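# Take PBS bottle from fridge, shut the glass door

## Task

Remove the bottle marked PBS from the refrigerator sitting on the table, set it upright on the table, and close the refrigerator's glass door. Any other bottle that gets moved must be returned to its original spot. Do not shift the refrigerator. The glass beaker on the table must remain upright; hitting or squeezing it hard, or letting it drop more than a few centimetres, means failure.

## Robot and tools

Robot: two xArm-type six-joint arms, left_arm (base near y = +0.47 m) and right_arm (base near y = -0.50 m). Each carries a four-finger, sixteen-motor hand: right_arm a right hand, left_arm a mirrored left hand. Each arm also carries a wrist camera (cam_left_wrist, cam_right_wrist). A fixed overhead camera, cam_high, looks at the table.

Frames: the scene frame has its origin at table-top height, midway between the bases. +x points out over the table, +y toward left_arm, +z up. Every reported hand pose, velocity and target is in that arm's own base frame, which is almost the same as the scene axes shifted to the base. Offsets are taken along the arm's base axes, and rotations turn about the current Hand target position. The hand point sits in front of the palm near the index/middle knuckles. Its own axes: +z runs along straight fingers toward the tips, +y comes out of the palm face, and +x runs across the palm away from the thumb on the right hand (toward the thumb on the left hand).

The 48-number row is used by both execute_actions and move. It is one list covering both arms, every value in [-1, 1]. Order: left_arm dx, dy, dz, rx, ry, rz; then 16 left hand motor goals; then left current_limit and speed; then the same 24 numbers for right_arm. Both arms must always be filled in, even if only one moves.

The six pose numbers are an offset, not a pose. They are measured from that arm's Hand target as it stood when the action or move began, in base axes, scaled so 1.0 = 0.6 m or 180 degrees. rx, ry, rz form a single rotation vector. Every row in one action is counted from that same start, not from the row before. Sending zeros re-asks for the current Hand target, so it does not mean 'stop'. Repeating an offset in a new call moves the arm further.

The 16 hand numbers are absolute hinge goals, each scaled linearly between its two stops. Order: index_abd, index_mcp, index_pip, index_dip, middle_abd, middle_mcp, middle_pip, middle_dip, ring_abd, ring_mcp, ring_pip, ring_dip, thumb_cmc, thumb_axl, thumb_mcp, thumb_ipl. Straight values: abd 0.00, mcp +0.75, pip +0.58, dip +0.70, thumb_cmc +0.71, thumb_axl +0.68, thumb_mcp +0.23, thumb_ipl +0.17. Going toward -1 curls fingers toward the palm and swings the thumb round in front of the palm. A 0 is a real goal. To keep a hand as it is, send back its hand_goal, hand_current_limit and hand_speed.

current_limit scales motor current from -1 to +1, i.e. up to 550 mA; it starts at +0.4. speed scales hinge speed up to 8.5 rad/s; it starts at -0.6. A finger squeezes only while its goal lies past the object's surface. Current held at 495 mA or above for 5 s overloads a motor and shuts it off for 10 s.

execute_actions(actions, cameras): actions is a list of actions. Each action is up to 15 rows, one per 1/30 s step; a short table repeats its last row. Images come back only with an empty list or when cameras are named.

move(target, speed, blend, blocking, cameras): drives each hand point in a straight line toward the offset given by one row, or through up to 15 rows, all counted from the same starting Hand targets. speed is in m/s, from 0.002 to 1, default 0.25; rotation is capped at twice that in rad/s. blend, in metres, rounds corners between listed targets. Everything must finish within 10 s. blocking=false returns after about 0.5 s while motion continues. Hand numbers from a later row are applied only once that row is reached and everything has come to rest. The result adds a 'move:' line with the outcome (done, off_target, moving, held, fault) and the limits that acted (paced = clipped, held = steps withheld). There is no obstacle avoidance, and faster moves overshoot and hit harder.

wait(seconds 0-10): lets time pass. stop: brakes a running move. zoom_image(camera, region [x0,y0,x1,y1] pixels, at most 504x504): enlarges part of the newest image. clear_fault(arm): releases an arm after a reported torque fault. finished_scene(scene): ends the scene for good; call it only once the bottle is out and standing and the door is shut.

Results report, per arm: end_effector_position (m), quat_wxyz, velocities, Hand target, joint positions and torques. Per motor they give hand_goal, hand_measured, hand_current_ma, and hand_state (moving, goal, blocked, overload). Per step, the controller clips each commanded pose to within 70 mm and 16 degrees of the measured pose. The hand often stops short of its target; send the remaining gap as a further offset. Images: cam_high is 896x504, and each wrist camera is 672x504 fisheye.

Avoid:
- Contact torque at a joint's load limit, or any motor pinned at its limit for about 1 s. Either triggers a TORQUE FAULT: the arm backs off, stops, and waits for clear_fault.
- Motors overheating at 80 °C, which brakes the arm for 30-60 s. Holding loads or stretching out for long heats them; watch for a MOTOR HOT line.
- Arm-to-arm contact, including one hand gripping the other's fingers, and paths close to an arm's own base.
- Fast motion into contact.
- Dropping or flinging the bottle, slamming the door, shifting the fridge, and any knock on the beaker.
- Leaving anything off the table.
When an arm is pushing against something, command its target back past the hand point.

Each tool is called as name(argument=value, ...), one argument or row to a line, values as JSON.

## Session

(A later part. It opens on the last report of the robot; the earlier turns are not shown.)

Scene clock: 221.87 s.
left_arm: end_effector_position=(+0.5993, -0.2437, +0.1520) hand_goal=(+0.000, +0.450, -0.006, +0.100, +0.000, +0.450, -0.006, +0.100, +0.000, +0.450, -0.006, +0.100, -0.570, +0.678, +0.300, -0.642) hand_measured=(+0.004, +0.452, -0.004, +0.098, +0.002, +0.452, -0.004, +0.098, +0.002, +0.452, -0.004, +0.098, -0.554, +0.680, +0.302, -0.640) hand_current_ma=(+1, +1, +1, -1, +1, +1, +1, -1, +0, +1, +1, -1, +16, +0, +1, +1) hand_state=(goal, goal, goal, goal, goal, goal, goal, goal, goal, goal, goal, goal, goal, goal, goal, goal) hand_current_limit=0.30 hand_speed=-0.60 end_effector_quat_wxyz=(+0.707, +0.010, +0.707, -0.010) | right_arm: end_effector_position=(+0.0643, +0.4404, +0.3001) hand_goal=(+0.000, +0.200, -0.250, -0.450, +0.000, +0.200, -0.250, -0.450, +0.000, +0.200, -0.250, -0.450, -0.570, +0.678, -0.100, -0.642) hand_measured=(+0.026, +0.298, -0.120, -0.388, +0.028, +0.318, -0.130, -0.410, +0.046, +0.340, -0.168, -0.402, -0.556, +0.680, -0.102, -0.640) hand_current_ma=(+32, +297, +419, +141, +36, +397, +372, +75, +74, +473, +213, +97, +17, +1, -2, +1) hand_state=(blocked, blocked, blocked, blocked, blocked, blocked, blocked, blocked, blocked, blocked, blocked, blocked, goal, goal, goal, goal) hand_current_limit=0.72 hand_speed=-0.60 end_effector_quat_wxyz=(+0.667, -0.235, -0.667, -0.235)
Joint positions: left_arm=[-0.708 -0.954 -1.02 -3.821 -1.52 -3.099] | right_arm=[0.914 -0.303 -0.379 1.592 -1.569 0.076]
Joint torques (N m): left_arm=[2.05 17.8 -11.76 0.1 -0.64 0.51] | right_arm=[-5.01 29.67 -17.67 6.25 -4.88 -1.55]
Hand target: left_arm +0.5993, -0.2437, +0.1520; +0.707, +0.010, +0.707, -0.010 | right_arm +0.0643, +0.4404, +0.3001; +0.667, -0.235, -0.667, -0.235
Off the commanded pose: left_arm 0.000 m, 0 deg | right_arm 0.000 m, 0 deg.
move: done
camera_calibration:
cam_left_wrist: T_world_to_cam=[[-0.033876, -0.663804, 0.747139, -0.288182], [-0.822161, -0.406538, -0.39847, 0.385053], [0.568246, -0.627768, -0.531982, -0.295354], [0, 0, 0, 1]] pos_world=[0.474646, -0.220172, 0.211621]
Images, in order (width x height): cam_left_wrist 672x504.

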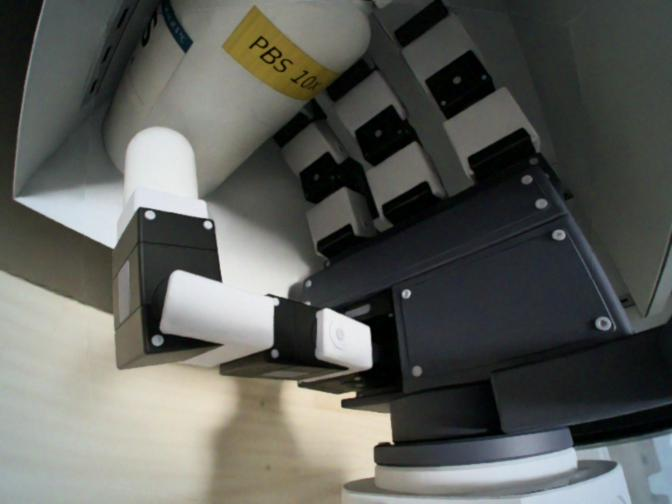

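move(
  target=[
    [0,0,0,0,0,0,0,0.30,-0.10,0.05,0,0.30,-0.10,0.05,0,0.30,-0.10,0.05,-0.571,0.678,0.25,-0.60,0.5,-0.7,0,0,0,0,0,0,0,0.2,-0.25,-0.45,0,0.2,-0.25,-0.45,0,0.2,-0.25,-0.45,-0.571,0.678,-0.1,-0.643,0.72,-0.6],
    [0,0,0,0,0,0,0,0.10,-0.2,-0.02,0,0.10,-0.2,-0.02,0,0.10,-0.2,-0.02,-0.571,0.678,0.1,-0.60,0.6,-0.7,0,0,0,0,0,0,0,0.2,-0.25,-0.45,0,0.2,-0.25,-0.45,0,0.2,-0.25,-0.45,-0.571,0.678,-0.1,-0.643,0.72,-0.6],
  ],
  speed=0.05,
  cameras=["cam_left_wrist"],
)

zoom_image(
  camera="cam_left_wrist",
  region=[50, 0, 450, 300],
)

Scene clock: 223.57 s.
left_arm: end_effector_position=(+0.5993, -0.2437, +0.1520) hand_goal=(+0.000, +0.100, -0.200, -0.020, +0.000, +0.100, -0.200, -0.020, +0.000, +0.100, -0.200, -0.020, -0.570, +0.678, +0.100, -0.600) hand_measured=(-0.012, +0.392, -0.110, +0.026, -0.006, +0.356, -0.128, +0.010, -0.006, +0.236, -0.116, +0.016, -0.540, +0.684, +0.348, -0.560) hand_current_ma=(-8, +440, +218, +81, -3, +440, +154, +40, -3, +440, +196, +55, +42, +4, +440, +97) hand_state=(goal, blocked, blocked, blocked, goal, blocked, blocked, blocked, goal, blocked, blocked, blocked, blocked, goal, blocked, blocked) hand_current_limit=0.60 hand_speed=-0.70 end_effector_quat_wxyz=(+0.707, +0.010, +0.707, -0.010) | right_arm: end_effector_position=(+0.0643, +0.4404, +0.3001) hand_goal=(+0.000, +0.200, -0.250, -0.450, +0.000, +0.200, -0.250, -0.450, +0.000, +0.200, -0.250, -0.450, -0.570, +0.678, -0.100, -0.642) hand_measured=(+0.026, +0.298, -0.120, -0.388, +0.028, +0.318, -0.130, -0.410, +0.046, +0.340, -0.168, -0.402, -0.556, +0.680, -0.102, -0.640) hand_current_ma=(+32, +297, +419, +141, +36, +397, +372, +75, +74, +473, +213, +97, +17, +1, -2, +1) hand_state=(blocked, blocked, blocked, blocked, blocked, blocked, blocked, blocked, blocked, blocked, blocked, blocked, goal, goal, goal, goal) hand_current_limit=0.72 hand_speed=-0.60 end_effector_quat_wxyz=(+0.667, -0.235, -0.667, -0.235)
Joint positions: left_arm=[-0.708 -0.954 -1.02 -3.821 -1.52 -3.099] | right_arm=[0.914 -0.303 -0.379 1.592 -1.569 0.076]
Joint torques (N m): left_arm=[-0.72 17.72 -5.55 -0.81 -1.41 -0.3] | right_arm=[-3.27 29.98 -17.69 6.18 -4.83 -1.61]
Hand target: left_arm +0.5993, -0.2437, +0.1520; +0.707, +0.010, +0.707, -0.010 | right_arm +0.0643, +0.4404, +0.3001; +0.667, -0.235, -0.667, -0.235
Off the commanded pose: left_arm 0.000 m, 0 deg | right_arm 0.000 m, 0 deg.
move: done
camera_calibration:
cam_left_wrist: T_world_to_cam=[[-0.033822, -0.663777, 0.747165, -0.288208], [-0.822164, -0.406581, -0.398421, 0.385034], [0.568246, -0.627768, -0.531982, -0.295354], [0, 0, 0, 1]] pos_world=[0.474646, -0.220172, 0.211622]
Images, in order (width x height): cam_left_wrist 672x504.

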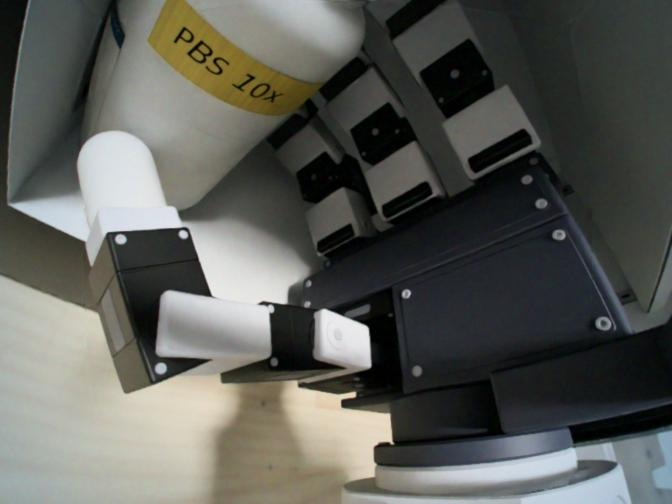

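Scaled by 1.260 from the camera's 672x504 image, which has a finer 960x720 frame.

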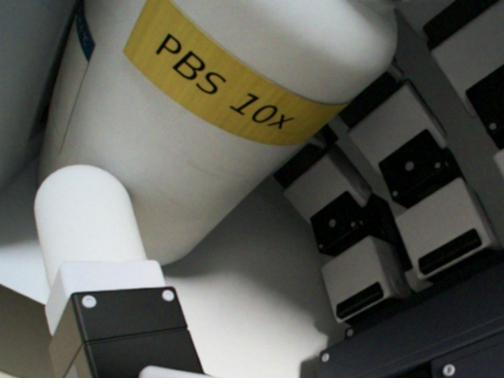

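move(
  target=[0,-0.06,0,0,0,0,0,0.10,-0.2,-0.02,0,0.10,-0.2,-0.02,0,0.10,-0.2,-0.02,-0.571,0.678,0.1,-0.60,0.7,-0.7,0,0,0,0,0,0,0,0.2,-0.25,-0.45,0,0.2,-0.25,-0.45,0,0.2,-0.25,-0.45,-0.571,0.678,-0.1,-0.643,0.72,-0.6],
  speed=0.03,
  cameras=["cam_left_wrist"],
)

zoom_image(
  camera="cam_left_wrist",
  region=[50, 0, 450, 300],
)

Scene clock: 225.40 s.
left_arm: end_effector_position=(+0.5993, -0.2797, +0.1520) hand_goal=(+0.000, +0.100, -0.200, -0.020, +0.000, +0.100, -0.200, -0.020, +0.000, +0.100, -0.200, -0.020, -0.570, +0.678, +0.100, -0.600) hand_measured=(-0.012, +0.324, -0.116, +0.024, -0.008, +0.284, -0.138, -0.002, -0.008, +0.170, -0.152, +0.002, -0.538, +0.682, +0.412, -0.544) hand_current_ma=(-8, +467, +201, +72, -4, +467, +123, +18, -4, +161, +84, +25, +47, +3, +467, +167) hand_state=(goal, blocked, blocked, blocked, goal, blocked, blocked, goal, goal, blocked, blocked, blocked, blocked, goal, blocked, blocked) hand_current_limit=0.70 hand_speed=-0.70 end_effector_quat_wxyz=(+0.707, +0.010, +0.707, -0.010) | right_arm: end_effector_position=(+0.0643, +0.4404, +0.3001) hand_goal=(+0.000, +0.200, -0.250, -0.450, +0.000, +0.200, -0.250, -0.450, +0.000, +0.200, -0.250, -0.450, -0.570, +0.678, -0.100, -0.642) hand_measured=(+0.026, +0.298, -0.120, -0.388, +0.028, +0.318, -0.130, -0.410, +0.046, +0.340, -0.168, -0.402, -0.556, +0.680, -0.102, -0.640) hand_current_ma=(+32, +297, +419, +141, +36, +397, +372, +75, +74, +473, +213, +97, +17, +1, -2, +1) hand_state=(blocked, blocked, blocked, blocked, blocked, blocked, blocked, blocked, blocked, blocked, blocked, blocked, goal, goal, goal, goal) hand_current_limit=0.72 hand_speed=-0.60 end_effector_quat_wxyz=(+0.667, -0.235, -0.667, -0.235)
Joint positions: left_arm=[-0.76 -0.98 -1.091 -3.876 -1.489 -3.067] | right_arm=[0.914 -0.303 -0.379 1.592 -1.569 0.076]
Joint torques (N m): left_arm=[-2.89 17.47 -11.49 -1.11 0.04 0.09] | right_arm=[-4.18 28.65 -17.55 5.88 -4.82 -1.43]
Hand target: left_arm +0.5993, -0.2797, +0.1520; +0.707, +0.010, +0.707, -0.010 | right_arm +0.0643, +0.4404, +0.3001; +0.667, -0.235, -0.667, -0.235
Off the commanded pose: left_arm 0.000 m, 0 deg | right_arm 0.000 m, 0 deg.
move: done
camera_calibration:
cam_left_wrist: T_world_to_cam=[[-0.033822, -0.663777, 0.747165, -0.312037], [-0.822164, -0.406581, -0.398421, 0.370438], [0.568246, -0.627768, -0.531982, -0.31789], [0, 0, 0, 1]] pos_world=[0.474646, -0.256072, 0.211622]
Images, in order (width x height): cam_left_wrist 672x504.

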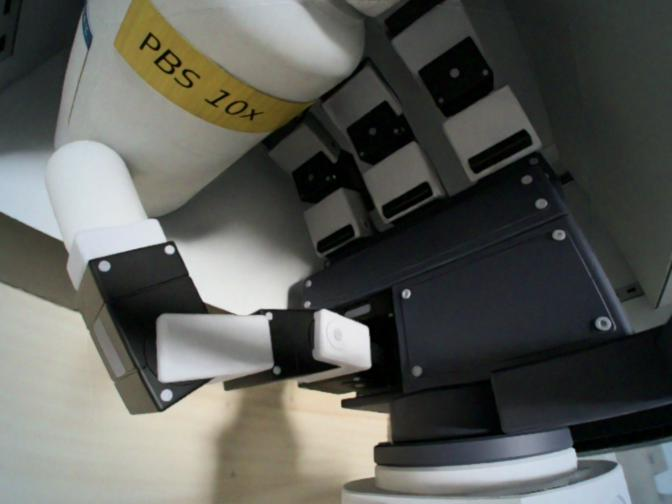

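Scaled by 1.260 from the camera's 672x504 image, which has a finer 960x720 frame.

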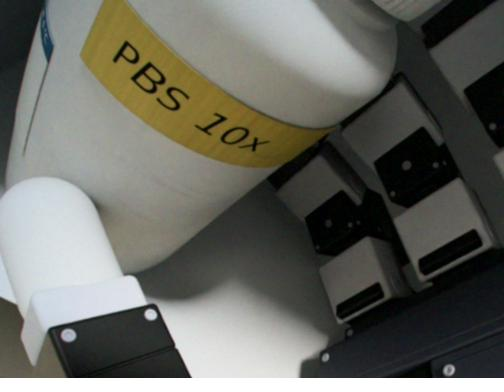

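move(
  target=[
    [0,0,0,0,0,0,0,0.685,-0.007,0.116,0,0.685,-0.007,0.116,0,0.685,-0.007,0.116,-0.571,0.678,0.45,-0.481,0.4,-0.5,0,0,0,0,0,0,0,0.2,-0.25,-0.45,0,0.2,-0.25,-0.45,0,0.2,-0.25,-0.45,-0.571,0.678,-0.1,-0.643,0.72,-0.6],
    [-0.022,0.0538,0,0,0,0,0,0.685,-0.007,0.116,0,0.685,-0.007,0.116,0,0.685,-0.007,0.116,-0.571,0.678,0.45,-0.481,0.4,-0.5,0,0,0,0,0,0,0,0.2,-0.25,-0.45,0,0.2,-0.25,-0.45,0,0.2,-0.25,-0.45,-0.571,0.678,-0.1,-0.643,0.72,-0.6],
    [-0.022,0.0538,0,0,0,0,0,0.40,-0.007,0.116,0,0.40,-0.007,0.116,0,0.40,-0.007,0.116,-0.571,0.678,0.3,-0.481,0.4,-0.5,0,0,0,0,0,0,0,0.2,-0.25,-0.45,0,0.2,-0.25,-0.45,0,0.2,-0.25,-0.45,-0.571,0.678,-0.1,-0.643,0.72,-0.6],
  ],
  speed=0.05,
  cameras=["cam_left_wrist"],
)

zoom_image(
  camera="cam_left_wrist",
  region=[50, 0, 450, 300],
)

Scene clock: 228.40 s.
left_arm: end_effector_position=(+0.5861, -0.2474, +0.1520) hand_goal=(+0.000, +0.400, -0.006, +0.116, +0.000, +0.400, -0.006, +0.116, +0.000, +0.400, -0.006, +0.116, -0.570, +0.678, +0.300, -0.480) hand_measured=(+0.000, +0.410, -0.006, +0.114, +0.000, +0.406, -0.008, +0.114, +0.000, +0.402, -0.008, +0.114, -0.550, +0.680, +0.302, -0.482) hand_current_ma=(+0, +7, +0, +0, +0, +3, +0, -1, +0, +1, -1, -1, +24, +1, +1, -1) hand_state=(goal, goal, goal, goal, goal, goal, goal, goal, goal, goal, goal, goal, blocked, goal, goal, goal) hand_current_limit=0.40 hand_speed=-0.50 end_effector_quat_wxyz=(+0.707, +0.010, +0.707, -0.010) | right_arm: end_effector_position=(+0.0643, +0.4404, +0.3001) hand_goal=(+0.000, +0.200, -0.250, -0.450, +0.000, +0.200, -0.250, -0.450, +0.000, +0.200, -0.250, -0.450, -0.570, +0.678, -0.100, -0.642) hand_measured=(+0.026, +0.298, -0.120, -0.388, +0.028, +0.318, -0.130, -0.410, +0.046, +0.340, -0.168, -0.402, -0.556, +0.680, -0.102, -0.640) hand_current_ma=(+32, +297, +419, +141, +36, +397, +372, +75, +74, +473, +213, +97, +17, +1, -2, +1) hand_state=(blocked, blocked, blocked, blocked, blocked, blocked, blocked, blocked, blocked, blocked, blocked, blocked, goal, goal, goal, goal) hand_current_limit=0.72 hand_speed=-0.60 end_effector_quat_wxyz=(+0.667, -0.235, -0.667, -0.235)
Joint positions: left_arm=[-0.731 -0.946 -0.999 -3.844 -1.532 -3.107] | right_arm=[0.914 -0.303 -0.379 1.592 -1.569 0.076]
Joint torques (N m): left_arm=[1.49 39.36 -5.37 -0.26 -3.25 -0.01] | right_arm=[-5.72 29.26 -17.96 6.26 -4.77 -1.65]
Hand target: left_arm +0.5861, -0.2474, +0.1520; +0.707, +0.010, +0.707, -0.010 | right_arm +0.0643, +0.4404, +0.3001; +0.667, -0.235, -0.667, -0.235
Off the commanded pose: left_arm 0.000 m, 0 deg | right_arm 0.000 m, 0 deg.
move: done
camera_calibration:
cam_left_wrist: T_world_to_cam=[[-0.033876, -0.663804, 0.747139, -0.291085], [-0.822161, -0.406538, -0.39847, 0.372696], [0.568246, -0.627768, -0.531982, -0.290176], [0, 0, 0, 1]] pos_world=[0.461446, -0.223872, 0.211621]
Images, in order (width x height): cam_left_wrist 672x504.

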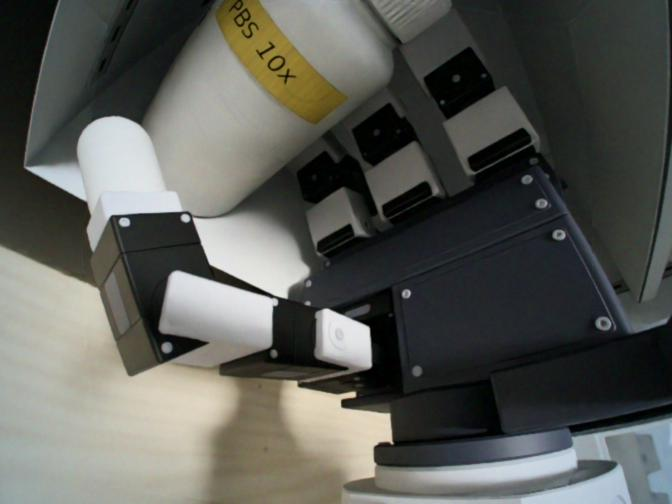

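Scaled by 1.260 from the camera's 672x504 image, which has a finer 960x720 frame.

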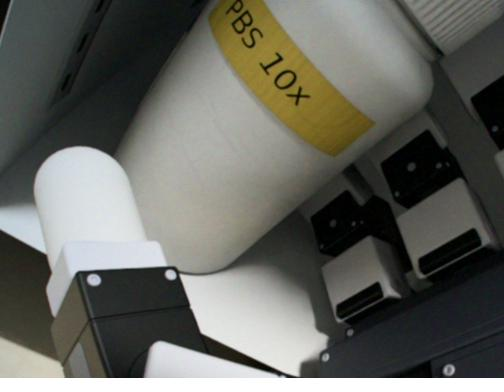

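move(
  target=[
    [0,0,0,0,0,0,0,0.1,-0.12,0.02,0,0.1,-0.12,0.02,0,0.1,-0.12,0.02,-0.571,0.678,0.1,-0.55,0.5,-0.7,0,0,0,0,0,0,0,0.2,-0.25,-0.45,0,0.2,-0.25,-0.45,0,0.2,-0.25,-0.45,-0.571,0.678,-0.1,-0.643,0.72,-0.6],
    [0,0,0,0,0,0,0,-0.05,-0.25,-0.1,0,-0.05,-0.25,-0.1,0,0.0,-0.2,-0.05,-0.571,0.678,0.0,-0.6,0.7,-0.7,0,0,0,0,0,0,0,0.2,-0.25,-0.45,0,0.2,-0.25,-0.45,0,0.2,-0.25,-0.45,-0.571,0.678,-0.1,-0.643,0.72,-0.6],
  ],
  speed=0.05,
  cameras=["cam_left_wrist"],
)

zoom_image(
  camera="cam_left_wrist",
  region=[100, 0, 500, 300],
)

Scene clock: 238.83 s.
left_arm: end_effector_position=(+0.5861, -0.2474, +0.1520) hand_goal=(+0.000, -0.050, -0.250, -0.100, +0.000, -0.050, -0.250, -0.100, +0.000, +0.000, -0.200, -0.050, -0.570, +0.678, +0.000, -0.600) hand_measured=(+0.004, +0.110, -0.136, -0.044, +0.002, -0.024, -0.232, -0.088, +0.000, +0.004, -0.196, -0.048, -0.550, +0.682, +0.116, -0.576) hand_current_ma=(+1, +467, +313, +106, +0, +35, +19, +9, +0, +1, +1, +1, +21, +2, +468, +44) hand_state=(goal, blocked, blocked, blocked, goal, blocked, goal, goal, goal, goal, goal, goal, goal, goal, blocked, blocked) hand_current_limit=0.70 hand_speed=-0.70 end_effector_quat_wxyz=(+0.707, +0.010, +0.707, -0.010) | right_arm: end_effector_position=(+0.0643, +0.4404, +0.3001) hand_goal=(+0.000, +0.200, -0.250, -0.450, +0.000, +0.200, -0.250, -0.450, +0.000, +0.200, -0.250, -0.450, -0.570, +0.678, -0.100, -0.642) hand_measured=(+0.026, +0.298, -0.120, -0.388, +0.028, +0.318, -0.130, -0.410, +0.046, +0.340, -0.168, -0.402, -0.556, +0.680, -0.102, -0.640) hand_current_ma=(+32, +297, +419, +141, +36, +397, +372, +75, +74, +473, +213, +97, +17, +1, -2, +1) hand_state=(blocked, blocked, blocked, blocked, blocked, blocked, blocked, blocked, blocked, blocked, blocked, blocked, goal, goal, goal, goal) hand_current_limit=0.72 hand_speed=-0.60 end_effector_quat_wxyz=(+0.667, -0.235, -0.667, -0.235)
Joint positions: left_arm=[-0.731 -0.946 -0.999 -3.844 -1.532 -3.107] | right_arm=[0.914 -0.303 -0.379 1.592 -1.569 0.076]
Joint torques (N m): left_arm=[-0.36 38.04 -10.49 0.41 -2.17 0.29] | right_arm=[-4.44 29.06 -18.09 6.12 -4.85 -1.54]
Hand target: left_arm +0.5861, -0.2474, +0.1520; +0.707, +0.010, +0.707, -0.010 | right_arm +0.0643, +0.4404, +0.3001; +0.667, -0.235, -0.667, -0.235
Off the commanded pose: left_arm 0.000 m, 0 deg | right_arm 0.000 m, 0 deg.
move: done
camera_calibration:
cam_left_wrist: T_world_to_cam=[[-0.033822, -0.663777, 0.747165, -0.29111], [-0.822164, -0.406581, -0.398421, 0.372677], [0.568246, -0.627768, -0.531982, -0.290175], [0, 0, 0, 1]] pos_world=[0.461446, -0.223872, 0.211622]
Images, in order (width x height): cam_left_wrist 672x504.

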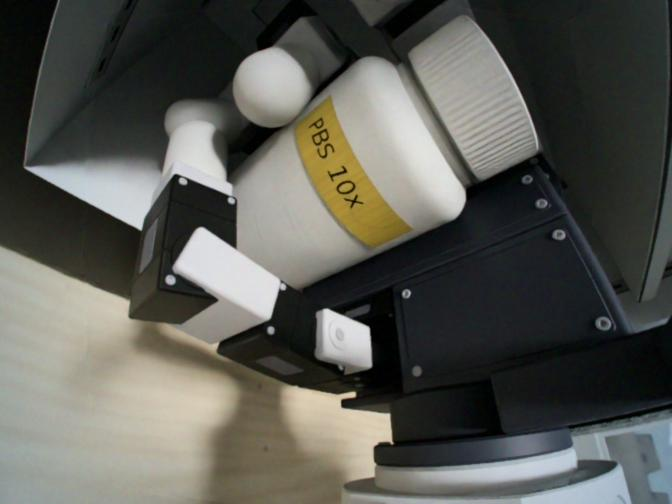

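Scaled by 1.260 from the camera's 672x504 image, which has a finer 960x720 frame.

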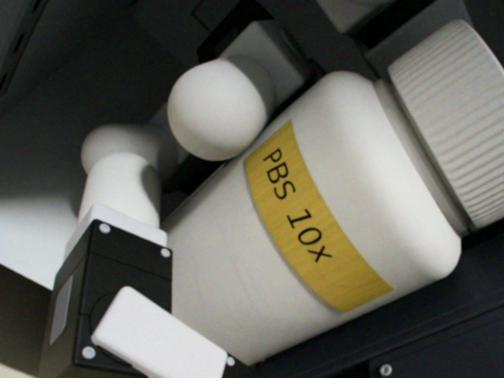

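move(
  target=[
    [0,0,0,0,0,0,0,-0.05,-0.25,-0.1,0,-0.2,-0.4,-0.3,0,-0.2,-0.45,-0.4,-0.571,0.678,-0.1,-0.6,0.76,-0.7,0,0,0,0,0,0,0,0.2,-0.25,-0.45,0,0.2,-0.25,-0.45,0,0.2,-0.25,-0.45,-0.571,0.678,-0.1,-0.643,0.72,-0.6],
    [0,0,0.02,0,0,0,0,-0.05,-0.25,-0.1,0,-0.2,-0.4,-0.3,0,-0.2,-0.45,-0.4,-0.571,0.678,-0.1,-0.6,0.76,-0.7,0,0,0,0,0,0,0,0.2,-0.25,-0.45,0,0.2,-0.25,-0.45,0,0.2,-0.25,-0.45,-0.571,0.678,-0.1,-0.643,0.72,-0.6],
  ],
  speed=0.04,
  cameras=["cam_left_wrist"],
)

Scene clock: 240.33 s.
left_arm: end_effector_position=(+0.5861, -0.2474, +0.1639) hand_goal=(+0.000, -0.050, -0.250, -0.100, +0.000, -0.200, -0.400, -0.300, +0.000, -0.200, -0.450, -0.400, -0.570, +0.678, -0.100, -0.600) hand_measured=(+0.004, +0.110, -0.136, -0.044, -0.004, -0.030, -0.232, -0.134, +0.000, -0.094, -0.298, -0.198, -0.550, +0.682, +0.116, -0.576) hand_current_ma=(+1, +484, +313, +106, -1, +484, +484, +484, +0, +306, +484, +484, +21, +2, +484, +44) hand_state=(goal, blocked, blocked, blocked, goal, blocked, blocked, blocked, goal, blocked, blocked, blocked, goal, goal, blocked, blocked) hand_current_limit=0.76 hand_speed=-0.70 end_effector_quat_wxyz=(+0.707, +0.010, +0.707, -0.010) | right_arm: end_effector_position=(+0.0643, +0.4404, +0.3001) hand_goal=(+0.000, +0.200, -0.250, -0.450, +0.000, +0.200, -0.250, -0.450, +0.000, +0.200, -0.250, -0.450, -0.570, +0.678, -0.100, -0.642) hand_measured=(+0.026, +0.298, -0.120, -0.388, +0.028, +0.318, -0.130, -0.410, +0.046, +0.340, -0.168, -0.402, -0.556, +0.680, -0.102, -0.640) hand_current_ma=(+32, +297, +419, +141, +36, +397, +372, +75, +74, +473, +213, +97, +17, +1, -2, +1) hand_state=(blocked, blocked, blocked, blocked, blocked, blocked, blocked, blocked, blocked, blocked, blocked, blocked, goal, goal, goal, goal) hand_current_limit=0.72 hand_speed=-0.60 end_effector_quat_wxyz=(+0.667, -0.235, -0.667, -0.235)
Joint positions: left_arm=[-0.731 -0.917 -0.986 -3.845 -1.519 -3.097] | right_arm=[0.914 -0.303 -0.379 1.592 -1.569 0.076]
Joint torques (N m): left_arm=[-0.01 39.63 -4.94 -0.68 -0.96 0.76] | right_arm=[-4.06 29 -17.59 6.29 -4.89 -1.55]
Hand target: left_arm +0.5861, -0.2474, +0.1640; +0.707, +0.010, +0.707, -0.010 | right_arm +0.0643, +0.4404, +0.3001; +0.667, -0.235, -0.667, -0.235
Off the commanded pose: left_arm 0.000 m, 0 deg | right_arm 0.000 m, 0 deg.
move: done
camera_calibration:
cam_left_wrist: T_world_to_cam=[[-0.033876, -0.663804, 0.747139, -0.300051], [-0.822161, -0.406538, -0.39847, 0.377477], [0.568246, -0.627768, -0.531982, -0.283792], [0, 0, 0, 1]] pos_world=[0.461446, -0.223872, 0.223621]
Images, in order (width x height): cam_left_wrist 672x504.

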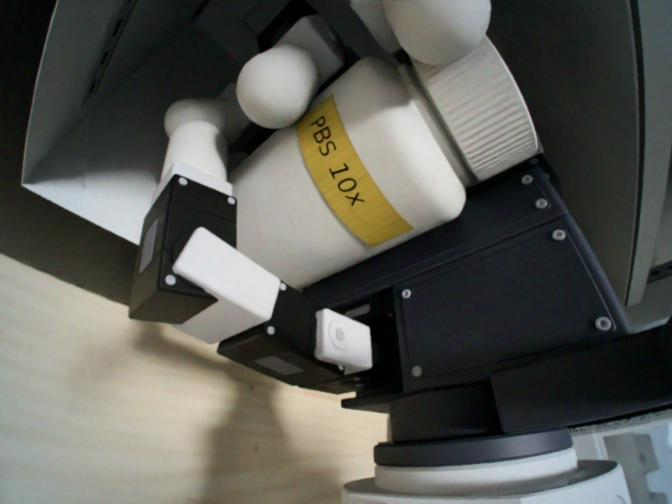

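move(
  target=[
    [-0.232,-0.0035,0.003,0,0,0,0,-0.05,-0.25,-0.1,0,-0.2,-0.4,-0.3,0,-0.2,-0.45,-0.4,-0.571,0.678,-0.1,-0.6,0.76,-0.7,0,0,0,0,0,0,0,0.2,-0.25,-0.45,0,0.2,-0.25,-0.45,0,0.2,-0.25,-0.45,-0.571,0.678,-0.1,-0.643,0.72,-0.6],
    [-0.3955,0.1095,0.277,0,0,0,0,-0.05,-0.25,-0.1,0,-0.2,-0.4,-0.3,0,-0.2,-0.45,-0.4,-0.571,0.678,-0.1,-0.6,0.76,-0.7,0,0,0,0,0,0,0,0.2,-0.25,-0.45,0,0.2,-0.25,-0.45,0,0.2,-0.25,-0.45,-0.571,0.678,-0.1,-0.643,0.72,-0.6],
    [-0.3872,0.4095,0.277,0,0,0.1667,0,-0.05,-0.25,-0.1,0,-0.2,-0.4,-0.3,0,-0.2,-0.45,-0.4,-0.571,0.678,-0.1,-0.6,0.76,-0.7,0,0,0,0,0,0,0,0.2,-0.25,-0.45,0,0.2,-0.25,-0.45,0,0.2,-0.25,-0.45,-0.571,0.678,-0.1,-0.643,0.72,-0.6],
    [-0.2948,0.7872,0.06,0,0,0.3333,0,-0.05,-0.25,-0.1,0,-0.2,-0.4,-0.3,0,-0.2,-0.45,-0.4,-0.571,0.678,-0.1,-0.6,0.76,-0.7,0,0,0,0,0,0,0,0.2,-0.25,-0.45,0,0.2,-0.25,-0.45,0,0.2,-0.25,-0.45,-0.571,0.678,-0.1,-0.643,0.72,-0.6],
  ],
  speed=[0.12,0.15,0.15,0.15],
  blend=[0.02,0.04,0.04,0],
  cameras=["all"],
)

Scene clock: 247.83 s.
left_arm: end_effector_position=(+0.4092, +0.2249, +0.2000) hand_goal=(+0.000, -0.050, -0.250, -0.100, +0.000, -0.200, -0.400, -0.300, +0.000, -0.200, -0.450, -0.400, -0.570, +0.678, -0.100, -0.600) hand_measured=(+0.004, +0.110, -0.136, -0.044, -0.004, -0.030, -0.232, -0.134, -0.002, -0.094, -0.298, -0.200, -0.552, +0.682, +0.116, -0.576) hand_current_ma=(+2, +484, +313, +106, -1, +484, +484, +484, +0, +306, +484, +484, +21, +2, +484, +44) hand_state=(goal, blocked, blocked, blocked, goal, blocked, blocked, blocked, goal, blocked, blocked, blocked, goal, goal, blocked, blocked) hand_current_limit=0.76 hand_speed=-0.70 end_effector_quat_wxyz=(+0.618, -0.344, +0.617, +0.345) | right_arm: end_effector_position=(+0.0643, +0.4404, +0.3001) hand_goal=(+0.000, +0.200, -0.250, -0.450, +0.000, +0.200, -0.250, -0.450, +0.000, +0.200, -0.250, -0.450, -0.570, +0.678, -0.100, -0.642) hand_measured=(+0.026, +0.298, -0.120, -0.388, +0.028, +0.318, -0.130, -0.410, +0.046, +0.340, -0.168, -0.402, -0.556, +0.680, -0.102, -0.640) hand_current_ma=(+32, +297, +419, +141, +36, +397, +372, +75, +74, +473, +213, +97, +17, +1, -2, +1) hand_state=(blocked, blocked, blocked, blocked, blocked, blocked, blocked, blocked, blocked, blocked, blocked, blocked, goal, goal, goal, goal) hand_current_limit=0.72 hand_speed=-0.60 end_effector_quat_wxyz=(+0.667, -0.235, -0.667, -0.235)
Joint positions: left_arm=[-0.019 -0.709 -0.622 -4.181 -1.616 -3.216] | right_arm=[0.914 -0.303 -0.379 1.592 -1.569 0.076]
Joint torques (N m): left_arm=[1.98 12.92 -9.03 0.85 -1.36 0.87] | right_arm=[-2.92 28.92 -17.27 6.04 -4.75 -1.45]
Hand target: left_arm +0.4092, +0.2249, +0.2000; +0.618, -0.344, +0.617, +0.345 | right_arm +0.0643, +0.4404, +0.3001; +0.667, -0.235, -0.667, -0.235
Off the commanded pose: left_arm 0.000 m, 0 deg | right_arm 0.000 m, 0 deg.
move: done
camera_calibration:
cam_left_wrist: T_world_to_cam=[[0.55779, -0.361462, 0.747138, -0.329506], [-0.0591108, -0.915201, -0.398639, 0.240598], [0.827874, 0.178193, -0.531857, -0.155074], [0, 0, 0, 1]] pos_world=[0.326399, 0.128725, 0.259621]
cam_right_wrist: T_world_to_cam=[[0.444149, 0.457077, -0.770592, 0.0234923], [0.27586, -0.888063, -0.367757, 0.428315], [-0.852428, -0.0492367, -0.520521, 0.355717], [0, 0, 0, 1]] pos_world=[0.174634, 0.387147, 0.360777]

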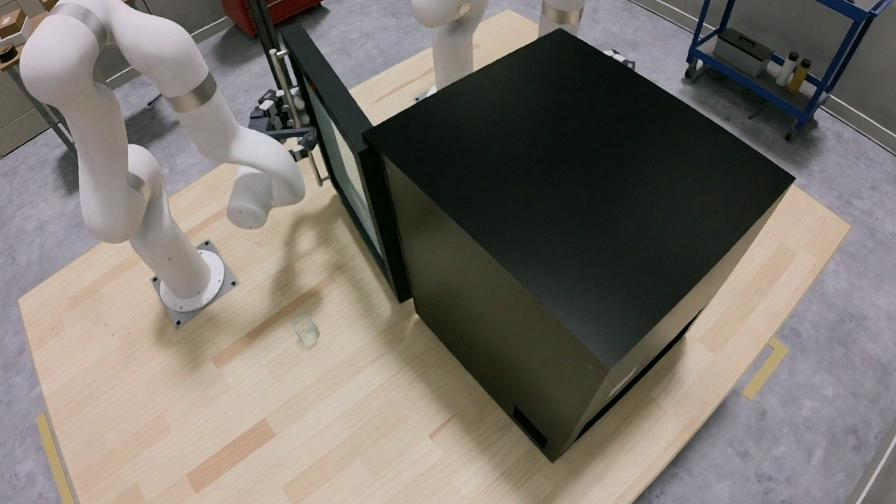

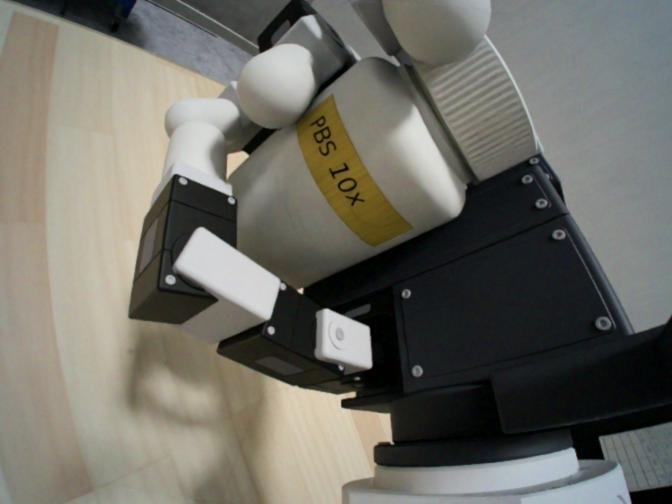

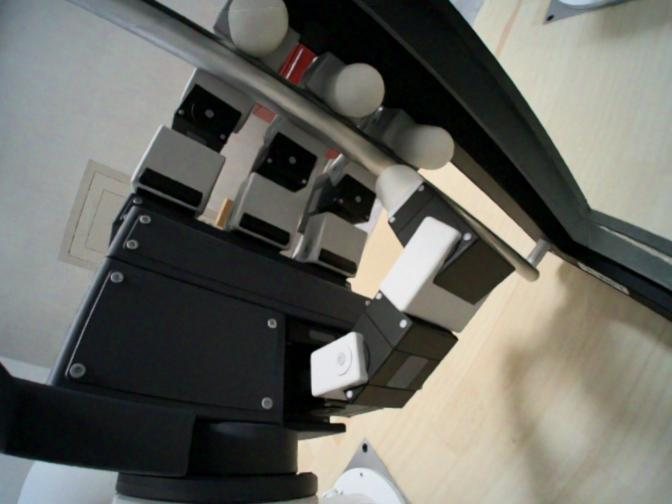

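move(
  target=[
    [0,0,-0.22,0,0,0,0,-0.05,-0.25,-0.1,0,-0.2,-0.4,-0.3,0,-0.2,-0.45,-0.4,-0.571,0.678,-0.1,-0.6,0.76,-0.7,0,0,0,0,0,0,0,0.2,-0.25,-0.45,0,0.2,-0.25,-0.45,0,0.2,-0.25,-0.45,-0.571,0.678,-0.1,-0.643,0.72,-0.6],
    [0,0,-0.2433,0,0,0,0,-0.05,-0.25,-0.1,0,-0.2,-0.4,-0.3,0,-0.2,-0.45,-0.4,-0.571,0.678,-0.1,-0.6,0.76,-0.7,0,0,0,0,0,0,0,0.2,-0.25,-0.45,0,0.2,-0.25,-0.45,0,0.2,-0.25,-0.45,-0.571,0.678,-0.1,-0.643,0.72,-0.6],
  ],
  speed=[0.12,0.025],
  cameras=["cam_left_wrist"],
)

zoom_image(
  camera="cam_left_wrist",
  region=[100, 0, 500, 400],
)

Scene clock: 250.63 s.
left_arm: end_effector_position=(+0.4093, +0.2249, +0.0541) hand_goal=(+0.000, -0.050, -0.250, -0.100, +0.000, -0.200, -0.400, -0.300, +0.000, -0.200, -0.450, -0.400, -0.570, +0.678, -0.100, -0.600) hand_measured=(+0.004, +0.110, -0.136, -0.044, -0.010, -0.030, -0.232, -0.134, -0.020, -0.094, -0.292, -0.200, -0.552, +0.682, +0.116, -0.576) hand_current_ma=(+2, +484, +313, +106, -6, +484, +484, +484, -18, +306, +484, +484, +21, +2, +484, +44) hand_state=(goal, blocked, blocked, blocked, goal, blocked, blocked, blocked, blocked, blocked, blocked, blocked, goal, goal, blocked, blocked) hand_current_limit=0.76 hand_speed=-0.70 end_effector_quat_wxyz=(+0.618, -0.344, +0.617, +0.345) | right_arm: end_effector_position=(+0.0643, +0.4404, +0.3001) hand_goal=(+0.000, +0.200, -0.250, -0.450, +0.000, +0.200, -0.250, -0.450, +0.000, +0.200, -0.250, -0.450, -0.570, +0.678, -0.100, -0.642) hand_measured=(+0.026, +0.298, -0.120, -0.388, +0.028, +0.318, -0.130, -0.410, +0.046, +0.340, -0.168, -0.402, -0.556, +0.680, -0.102, -0.640) hand_current_ma=(+32, +297, +419, +141, +36, +397, +372, +75, +74, +473, +213, +97, +17, +1, -2, +1) hand_state=(blocked, blocked, blocked, blocked, blocked, blocked, blocked, blocked, blocked, blocked, blocked, blocked, goal, goal, goal, goal) hand_current_limit=0.72 hand_speed=-0.60 end_effector_quat_wxyz=(+0.667, -0.235, -0.667, -0.235)
Joint positions: left_arm=[-0.019 -1.137 -0.826 -4.201 -1.728 -3.411] | right_arm=[0.914 -0.303 -0.379 1.592 -1.569 0.076]
Joint torques (N m): left_arm=[1.48 7.2 -0.43 -0.71 4.79 -0.06] | right_arm=[-5.12 29.76 -17.01 6.17 -4.79 -1.39]
Hand target: left_arm +0.4092, +0.2249, +0.0540; +0.618, -0.344, +0.617, +0.345 | right_arm +0.0643, +0.4404, +0.3001; +0.667, -0.235, -0.667, -0.235
Off the commanded pose: left_arm 0.000 m, 0 deg | right_arm 0.000 m, 0 deg.
move: done
camera_calibration:
cam_left_wrist: T_world_to_cam=[[0.557616, -0.361566, 0.747218, -0.220419], [-0.0590811, -0.915159, -0.39874, 0.182399], [0.827994, 0.178198, -0.531669, -0.232868], [0, 0, 0, 1]] pos_world=[0.326499, 0.128724, 0.113622]
Images, in order (width x height): cam_left_wrist 672x504.

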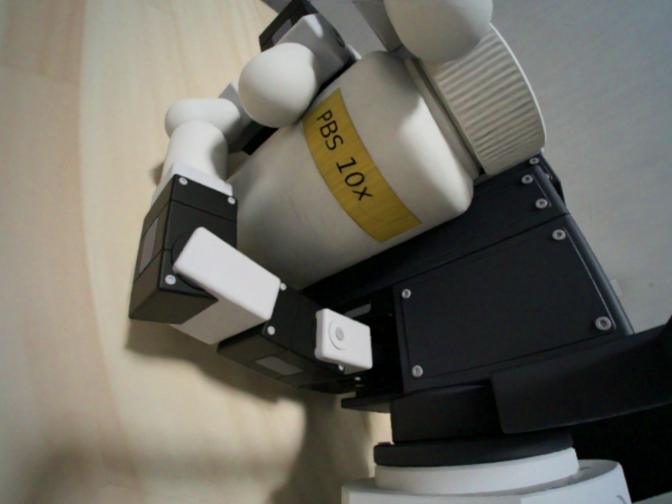

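Scaled by 1.260 from the camera's 672x504 image, which has a finer 960x720 frame.

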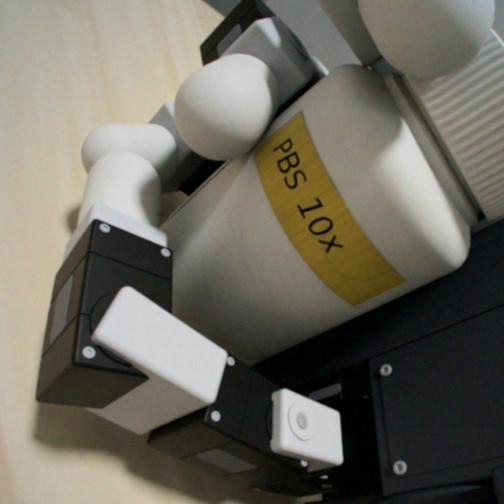

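move(
  target=[
    [0,0,0.001,0,0,0,0,0.10,-0.13,-0.03,0,0.1,-0.15,-0.03,0,0.1,-0.15,-0.03,-0.571,0.678,0.12,-0.57,0.4,-0.8,0,0,0,0,0,0,0,0.2,-0.25,-0.45,0,0.2,-0.25,-0.45,0,0.2,-0.25,-0.45,-0.571,0.678,-0.1,-0.643,0.72,-0.6],
    [0,0,0.001,0,0,0,0,0.4,-0.007,0.116,0,0.4,-0.007,0.116,0,0.4,-0.007,0.116,-0.571,0.678,0.3,-0.4,0.4,-0.7,0,0,0,0,0,0,0,0.2,-0.25,-0.45,0,0.2,-0.25,-0.45,0,0.2,-0.25,-0.45,-0.571,0.678,-0.1,-0.643,0.72,-0.6],
    [0,0,0.001,0,0,0,0,0.685,-0.007,0.116,0,0.685,-0.007,0.116,0,0.685,-0.007,0.116,-0.571,0.678,0.393,-0.0486,0.4,-0.6,0,0,0,0,0,0,0,0.2,-0.25,-0.45,0,0.2,-0.25,-0.45,0,0.2,-0.25,-0.45,-0.571,0.678,-0.1,-0.643,0.72,-0.6],
  ],
  speed=0.03,
  cameras=["cam_left_wrist"],
)

zoom_image(
  camera="cam_left_wrist",
  region=[100, 0, 500, 400],
)

Scene clock: 252.83 s.
left_arm: end_effector_position=(+0.4092, +0.2249, +0.0546) hand_goal=(+0.000, +0.686, -0.006, +0.116, +0.000, +0.686, -0.006, +0.116, +0.000, +0.686, -0.006, +0.116, -0.570, +0.678, +0.394, -0.048) hand_measured=(+0.004, +0.684, -0.008, +0.114, +0.000, +0.684, -0.008, +0.114, +0.000, +0.684, -0.008, +0.114, -0.554, +0.680, +0.392, -0.050) hand_current_ma=(+2, -1, -1, -1, +0, -1, -1, -1, +0, -1, -1, -1, +17, +1, -1, -1) hand_state=(goal, goal, goal, goal, goal, goal, goal, goal, goal, goal, goal, goal, goal, goal, goal, goal) hand_current_limit=0.40 hand_speed=-0.60 end_effector_quat_wxyz=(+0.618, -0.344, +0.617, +0.345) | right_arm: end_effector_position=(+0.0643, +0.4404, +0.3001) hand_goal=(+0.000, +0.200, -0.250, -0.450, +0.000, +0.200, -0.250, -0.450, +0.000, +0.200, -0.250, -0.450, -0.570, +0.678, -0.100, -0.642) hand_measured=(+0.026, +0.298, -0.120, -0.388, +0.028, +0.318, -0.130, -0.410, +0.046, +0.340, -0.168, -0.402, -0.556, +0.680, -0.102, -0.640) hand_current_ma=(+32, +297, +419, +141, +36, +397, +372, +75, +74, +473, +213, +97, +17, +1, -2, +1) hand_state=(blocked, blocked, blocked, blocked, blocked, blocked, blocked, blocked, blocked, blocked, blocked, blocked, goal, goal, goal, goal) hand_current_limit=0.72 hand_speed=-0.60 end_effector_quat_wxyz=(+0.667, -0.235, -0.667, -0.235)
Joint positions: left_arm=[-0.019 -1.135 -0.825 -4.2 -1.728 -3.411] | right_arm=[0.914 -0.303 -0.379 1.592 -1.569 0.076]
Joint torques (N m): left_arm=[2.01 35.89 -1.16 -0.05 -3.03 0.5] | right_arm=[-5.66 27.59 -17.32 6.39 -4.82 -1.33]
Hand target: left_arm +0.4092, +0.2249, +0.0546; +0.618, -0.344, +0.617, +0.345 | right_arm +0.0643, +0.4404, +0.3001; +0.667, -0.235, -0.667, -0.235
Off the commanded pose: left_arm 0.000 m, 0 deg | right_arm 0.000 m, 0 deg.
move: done
camera_calibration:
cam_left_wrist: T_world_to_cam=[[0.55788, -0.361275, 0.747161, -0.220984], [-0.0591221, -0.915292, -0.398427, 0.182633], [0.827813, 0.178101, -0.531983, -0.232442], [0, 0, 0, 1]] pos_world=[0.326499, 0.128724, 0.114221]
Images, in order (width x height): cam_left_wrist 672x504.

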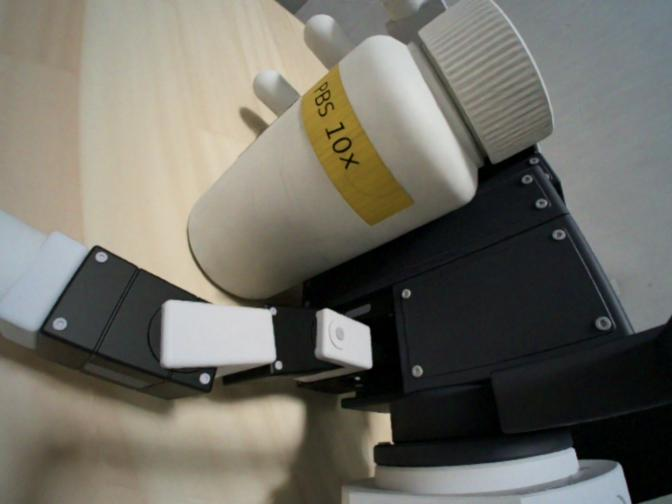

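Scaled by 1.260 from the camera's 672x504 image, which has a finer 960x720 frame.

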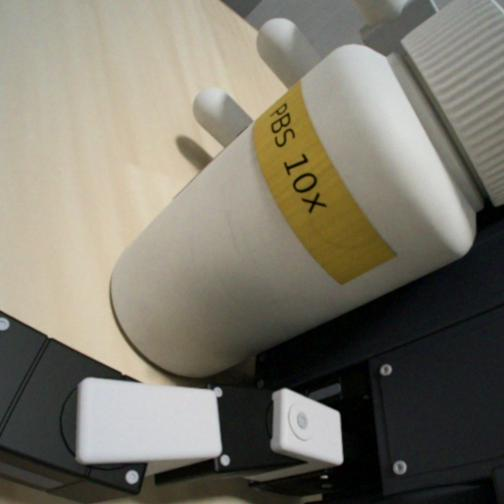

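move(
  target=[
    [0.142,-0.0873,0,0,0,0,0,0.685,-0.007,0.116,0,0.685,-0.007,0.116,0,0.685,-0.007,0.116,-0.571,0.678,0.393,-0.0486,0.4,-0.6,0,0,0,0,0,0,0,0.2,-0.25,-0.45,0,0.2,-0.25,-0.45,0,0.2,-0.25,-0.45,-0.571,0.678,-0.1,-0.643,0.72,-0.6],
    [0.142,-0.0873,0.409,0,0,0,0,0.685,-0.007,0.116,0,0.685,-0.007,0.116,0,0.685,-0.007,0.116,-0.571,0.678,0.393,-0.0486,0.4,-0.6,0,0,0,0,0,0,0,0.2,-0.25,-0.45,0,0.2,-0.25,-0.45,0,0.2,-0.25,-0.45,-0.571,0.678,-0.1,-0.643,0.72,-0.6],
    [-0.0917,-0.378,0.459,0,0,-0.1667,0,0.685,-0.007,0.116,0,0.685,-0.007,0.116,0,0.685,-0.007,0.116,-0.571,0.678,0.393,-0.0486,0.4,-0.6,0,0,0,0,0,0,0,0.2,-0.25,-0.45,0,0.2,-0.25,-0.45,0,0.2,-0.25,-0.45,-0.571,0.678,-0.1,-0.643,0.72,-0.6],
    [-0.019,-0.7637,0.3257,0,0,-0.3333,0,0.685,-0.007,0.116,0,0.685,-0.007,0.116,0,0.685,-0.007,0.116,-0.571,0.678,0.393,-0.0486,0.4,-0.6,0,0,0,0,0,0,0,0.2,-0.25,-0.45,0,0.2,-0.25,-0.45,0,0.2,-0.25,-0.45,-0.571,0.678,-0.1,-0.643,0.72,-0.6],
  ],
  speed=[0.06,0.2,0.2,0.2],
  blend=[0,0.04,0.04,0],
  cameras=["cam_left_wrist"],
)

Scene clock: 259.77 s.
left_arm: end_effector_position=(+0.3978, -0.2333, +0.2500) hand_goal=(+0.000, +0.686, -0.006, +0.116, +0.000, +0.686, -0.006, +0.116, +0.000, +0.686, -0.006, +0.116, -0.570, +0.678, +0.394, -0.048) hand_measured=(+0.004, +0.684, -0.008, +0.114, +0.002, +0.684, -0.008, +0.114, +0.002, +0.684, -0.008, +0.114, -0.554, +0.680, +0.392, -0.050) hand_current_ma=(+2, +0, -1, -1, +0, +0, -1, -1, +0, +0, -1, -1, +17, +0, -1, -1) hand_state=(goal, goal, goal, goal, goal, goal, goal, goal, goal, goal, goal, goal, goal, goal, goal, goal) hand_current_limit=0.40 hand_speed=-0.60 end_effector_quat_wxyz=(+0.707, +0.010, +0.707, -0.010) | right_arm: end_effector_position=(+0.0643, +0.4404, +0.3001) hand_goal=(+0.000, +0.200, -0.250, -0.450, +0.000, +0.200, -0.250, -0.450, +0.000, +0.200, -0.250, -0.450, -0.570, +0.678, -0.100, -0.642) hand_measured=(+0.026, +0.298, -0.120, -0.388, +0.028, +0.318, -0.130, -0.410, +0.046, +0.340, -0.168, -0.402, -0.556, +0.680, -0.102, -0.640) hand_current_ma=(+32, +297, +419, +141, +36, +397, +372, +75, +74, +473, +213, +97, +17, +1, -2, +1) hand_state=(blocked, blocked, blocked, blocked, blocked, blocked, blocked, blocked, blocked, blocked, blocked, blocked, goal, goal, goal, goal) hand_current_limit=0.72 hand_speed=-0.60 end_effector_quat_wxyz=(+0.667, -0.235, -0.667, -0.235)
Joint positions: left_arm=[-1.059 -0.548 -0.559 -4.171 -1.566 -3.132] | right_arm=[0.914 -0.303 -0.379 1.592 -1.569 0.076]
Joint torques (N m): left_arm=[-2.11 11.47 -10.57 0.77 -3.4 -0.03] | right_arm=[-3.75 31.18 -16.76 6.37 -4.86 -1.45]
Hand target: left_arm +0.3978, -0.2333, +0.2500; +0.707, +0.010, +0.707, -0.010 | right_arm +0.0643, +0.4404, +0.3001; +0.667, -0.235, -0.667, -0.235
Off the commanded pose: left_arm 0.000 m, 0 deg | right_arm 0.000 m, 0 deg.
move: done
camera_calibration:
cam_left_wrist: T_world_to_cam=[[-0.0338196, -0.663779, 0.747164, -0.361342], [-0.822117, -0.406633, -0.398464, 0.262632], [0.568314, -0.627732, -0.531952, -0.12221], [0, 0, 0, 1]] pos_world=[0.273147, -0.209772, 0.309621]
Images, in order (width x height): cam_left_wrist 672x504.

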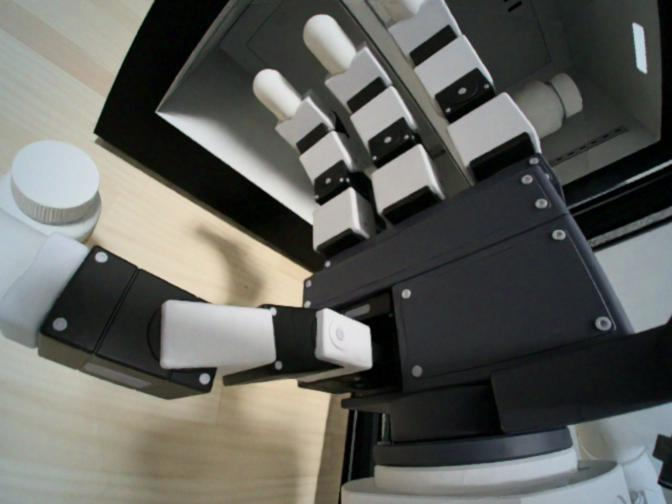

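move(
  target=[
    [0.0513,-0.0098,-0.3233,0,0,0,0,0.685,-0.007,0.116,0,0.685,-0.007,0.116,0,0.685,-0.007,0.116,-0.571,0.678,0.393,-0.0486,0.4,-0.6,0,0,0,0,0,0,0,0.2,-0.25,-0.45,0,0.2,-0.25,-0.45,0,0.2,-0.25,-0.45,-0.571,0.678,-0.1,-0.643,0.72,-0.6],
    [0.0563,0.1085,-0.3233,0,0,0,0,0.685,-0.007,0.116,0,0.685,-0.007,0.116,0,0.685,-0.007,0.116,-0.571,0.678,0.393,-0.0486,0.4,-0.6,0,0,0,0,0,0,0,0.2,-0.25,-0.45,0,0.2,-0.25,-0.45,0,0.2,-0.25,-0.45,-0.571,0.678,-0.1,-0.643,0.72,-0.6],
  ],
  speed=[0.12,0.06],
  cameras=["cam_left_wrist"],
)

zoom_image(
  camera="cam_left_wrist",
  region=[50, 0, 450, 350],
)

Scene clock: 263.67 s.
left_arm: end_effector_position=(+0.4316, -0.1683, +0.0560) hand_goal=(+0.000, +0.686, -0.006, +0.116, +0.000, +0.686, -0.006, +0.116, +0.000, +0.686, -0.006, +0.116, -0.570, +0.678, +0.394, -0.048) hand_measured=(+0.004, +0.684, -0.008, +0.114, +0.002, +0.684, -0.008, +0.114, +0.002, +0.684, -0.008, +0.114, -0.554, +0.680, +0.392, -0.050) hand_current_ma=(+2, +0, -1, -1, +0, +0, -1, -1, +0, +0, -1, -1, +17, +0, -1, -1) hand_state=(goal, goal, goal, goal, goal, goal, goal, goal, goal, goal, goal, goal, goal, goal, goal, goal) hand_current_limit=0.40 hand_speed=-0.60 end_effector_quat_wxyz=(+0.707, +0.010, +0.707, -0.010) | right_arm: end_effector_position=(+0.0643, +0.4404, +0.3001) hand_goal=(+0.000, +0.200, -0.250, -0.450, +0.000, +0.200, -0.250, -0.450, +0.000, +0.200, -0.250, -0.450, -0.570, +0.678, -0.100, -0.642) hand_measured=(+0.026, +0.298, -0.120, -0.388, +0.028, +0.318, -0.130, -0.410, +0.046, +0.340, -0.168, -0.402, -0.556, +0.680, -0.102, -0.640) hand_current_ma=(+32, +297, +419, +141, +36, +397, +372, +75, +74, +473, +213, +97, +17, +1, -2, +1) hand_state=(blocked, blocked, blocked, blocked, blocked, blocked, blocked, blocked, blocked, blocked, blocked, blocked, goal, goal, goal, goal) hand_current_limit=0.72 hand_speed=-0.60 end_effector_quat_wxyz=(+0.667, -0.235, -0.667, -0.235)
Joint positions: left_arm=[-0.868 -1.133 -0.729 -4.022 -1.837 -3.449] | right_arm=[0.914 -0.303 -0.379 1.592 -1.569 0.076]
Joint torques (N m): left_arm=[4.04 13.49 0.38 0.39 -3.19 0.04] | right_arm=[-4.88 30.27 -16.99 5.79 -4.73 -1.33]
Hand target: left_arm +0.4316, -0.1682, +0.0560; +0.707, +0.010, +0.707, -0.010 | right_arm +0.0643, +0.4404, +0.3001; +0.667, -0.235, -0.667, -0.235
Off the commanded pose: left_arm 0.000 m, 0 deg | right_arm 0.000 m, 0 deg.
move: done
camera_calibration:
cam_left_wrist: T_world_to_cam=[[-0.0339135, -0.663762, 0.747175, -0.172007], [-0.822184, -0.406512, -0.398448, 0.239625], [0.56821, -0.627828, -0.531948, -0.203734], [0, 0, 0, 1]] pos_world=[0.306946, -0.144672, 0.115622]
Images, in order (width x height): cam_left_wrist 672x504.

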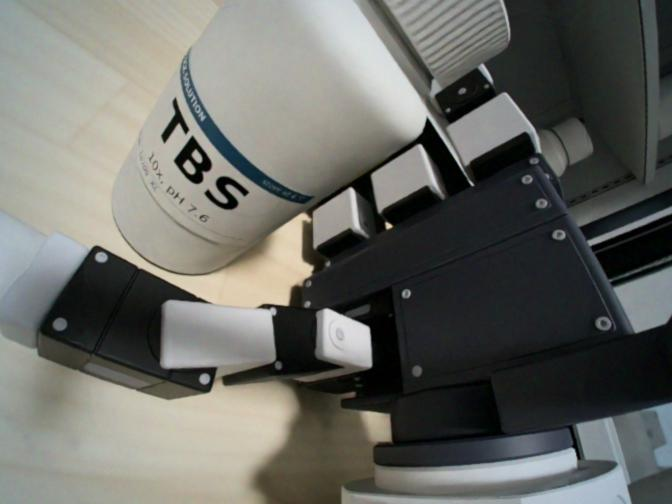

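Scaled by 1.260 from the camera's 672x504 image, which has a finer 960x720 frame.

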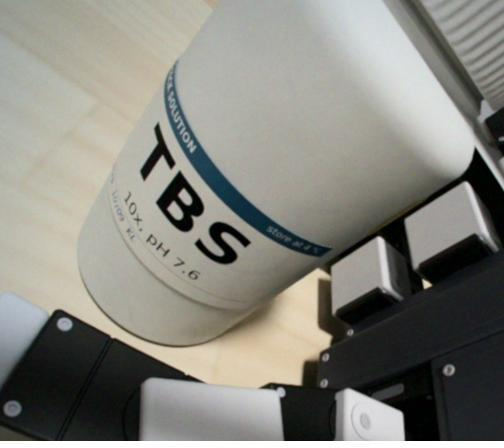

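move(
  target=[
    [0.001,0.0567,-0.002,0,0,0,0,0.685,-0.007,0.116,0,0.685,-0.007,0.116,0,0.685,-0.007,0.116,-0.571,0.678,0.393,-0.0486,0.4,-0.6,0,0,0,0,0,0,0,0.2,-0.25,-0.45,0,0.2,-0.25,-0.45,0,0.2,-0.25,-0.45,-0.571,0.678,-0.1,-0.643,0.72,-0.6],
    [0.001,0.0567,-0.002,0,0,0,0,0.2,-0.10,0.02,0,0.2,-0.1,0.02,0,0.2,-0.1,0.02,-0.571,0.678,0.25,-0.50,0.5,-0.6,0,0,0,0,0,0,0,0.2,-0.25,-0.45,0,0.2,-0.25,-0.45,0,0.2,-0.25,-0.45,-0.571,0.678,-0.1,-0.643,0.72,-0.6],
    [0.001,0.0567,-0.002,0,0,0,0,-0.05,-0.25,-0.1,0,-0.05,-0.25,-0.1,0,0.0,-0.2,-0.05,-0.571,0.678,0.0,-0.6,0.7,-0.7,0,0,0,0,0,0,0,0.2,-0.25,-0.45,0,0.2,-0.25,-0.45,0,0.2,-0.25,-0.45,-0.571,0.678,-0.1,-0.643,0.72,-0.6],
  ],
  speed=0.05,
  cameras=["cam_left_wrist"],
)

zoom_image(
  camera="cam_left_wrist",
  region=[100, 0, 500, 350],
)

Scene clock: 266.27 s.
left_arm: end_effector_position=(+0.4322, -0.1342, +0.0548) hand_goal=(+0.000, -0.050, -0.250, -0.100, +0.000, -0.050, -0.250, -0.100, +0.000, +0.000, -0.200, -0.050, -0.570, +0.678, +0.000, -0.600) hand_measured=(+0.004, +0.116, -0.194, -0.080, +0.002, -0.016, -0.234, -0.092, +0.002, +0.004, -0.198, -0.048, -0.554, +0.680, +0.178, -0.576) hand_current_ma=(+2, +468, +104, +23, +0, +56, +16, +6, +0, +1, +1, +1, +17, +1, +467, +44) hand_state=(goal, blocked, blocked, blocked, goal, blocked, goal, goal, goal, goal, goal, goal, goal, goal, blocked, blocked) hand_current_limit=0.70 hand_speed=-0.70 end_effector_quat_wxyz=(+0.707, +0.010, +0.707, -0.010) | right_arm: end_effector_position=(+0.0643, +0.4404, +0.3001) hand_goal=(+0.000, +0.200, -0.250, -0.450, +0.000, +0.200, -0.250, -0.450, +0.000, +0.200, -0.250, -0.450, -0.570, +0.678, -0.100, -0.642) hand_measured=(+0.026, +0.298, -0.120, -0.388, +0.028, +0.318, -0.130, -0.410, +0.046, +0.340, -0.168, -0.402, -0.556, +0.680, -0.102, -0.640) hand_current_ma=(+32, +297, +419, +141, +36, +397, +372, +75, +74, +473, +213, +97, +17, +1, -2, +1) hand_state=(blocked, blocked, blocked, blocked, blocked, blocked, blocked, blocked, blocked, blocked, blocked, blocked, goal, goal, goal, goal) hand_current_limit=0.72 hand_speed=-0.60 end_effector_quat_wxyz=(+0.667, -0.235, -0.667, -0.235)
Joint positions: left_arm=[-0.793 -1.144 -0.681 -3.961 -1.9 -3.474] | right_arm=[0.914 -0.303 -0.379 1.592 -1.569 0.076]
Joint torques (N m): left_arm=[0.7 14.44 0.3 -1.54 -2.82 0.15] | right_arm=[-3.72 30.77 -16.51 5.8 -4.61 -1.27]
Hand target: left_arm +0.4322, -0.1342, +0.0548; +0.707, +0.010, +0.707, -0.010 | right_arm +0.0643, +0.4404, +0.3001; +0.667, -0.235, -0.667, -0.235
Off the commanded pose: left_arm 0.000 m, 0 deg | right_arm 0.000 m, 0 deg.
move: done
camera_calibration:
cam_left_wrist: T_world_to_cam=[[-0.033876, -0.663804, 0.747139, -0.148534], [-0.822161, -0.406538, -0.39847, 0.253454], [0.568246, -0.627768, -0.531982, -0.183368], [0, 0, 0, 1]] pos_world=[0.307546, -0.110672, 0.114421]
Images, in order (width x height): cam_left_wrist 672x504.

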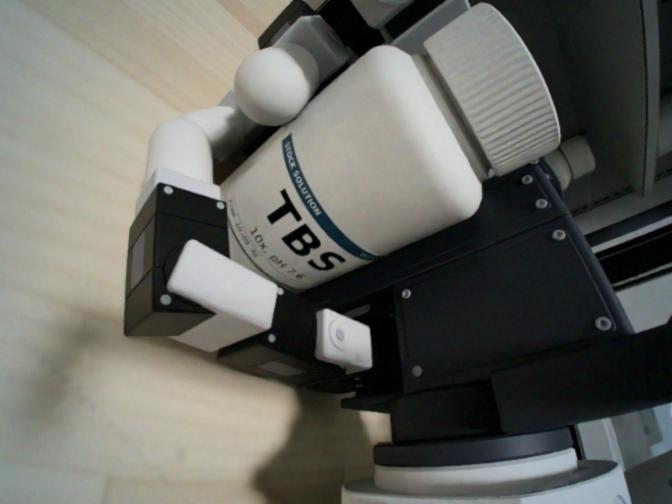

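Scaled by 1.260 from the camera's 672x504 image, which has a finer 960x720 frame.

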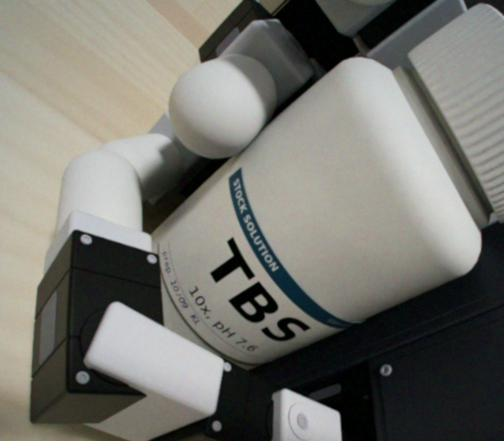

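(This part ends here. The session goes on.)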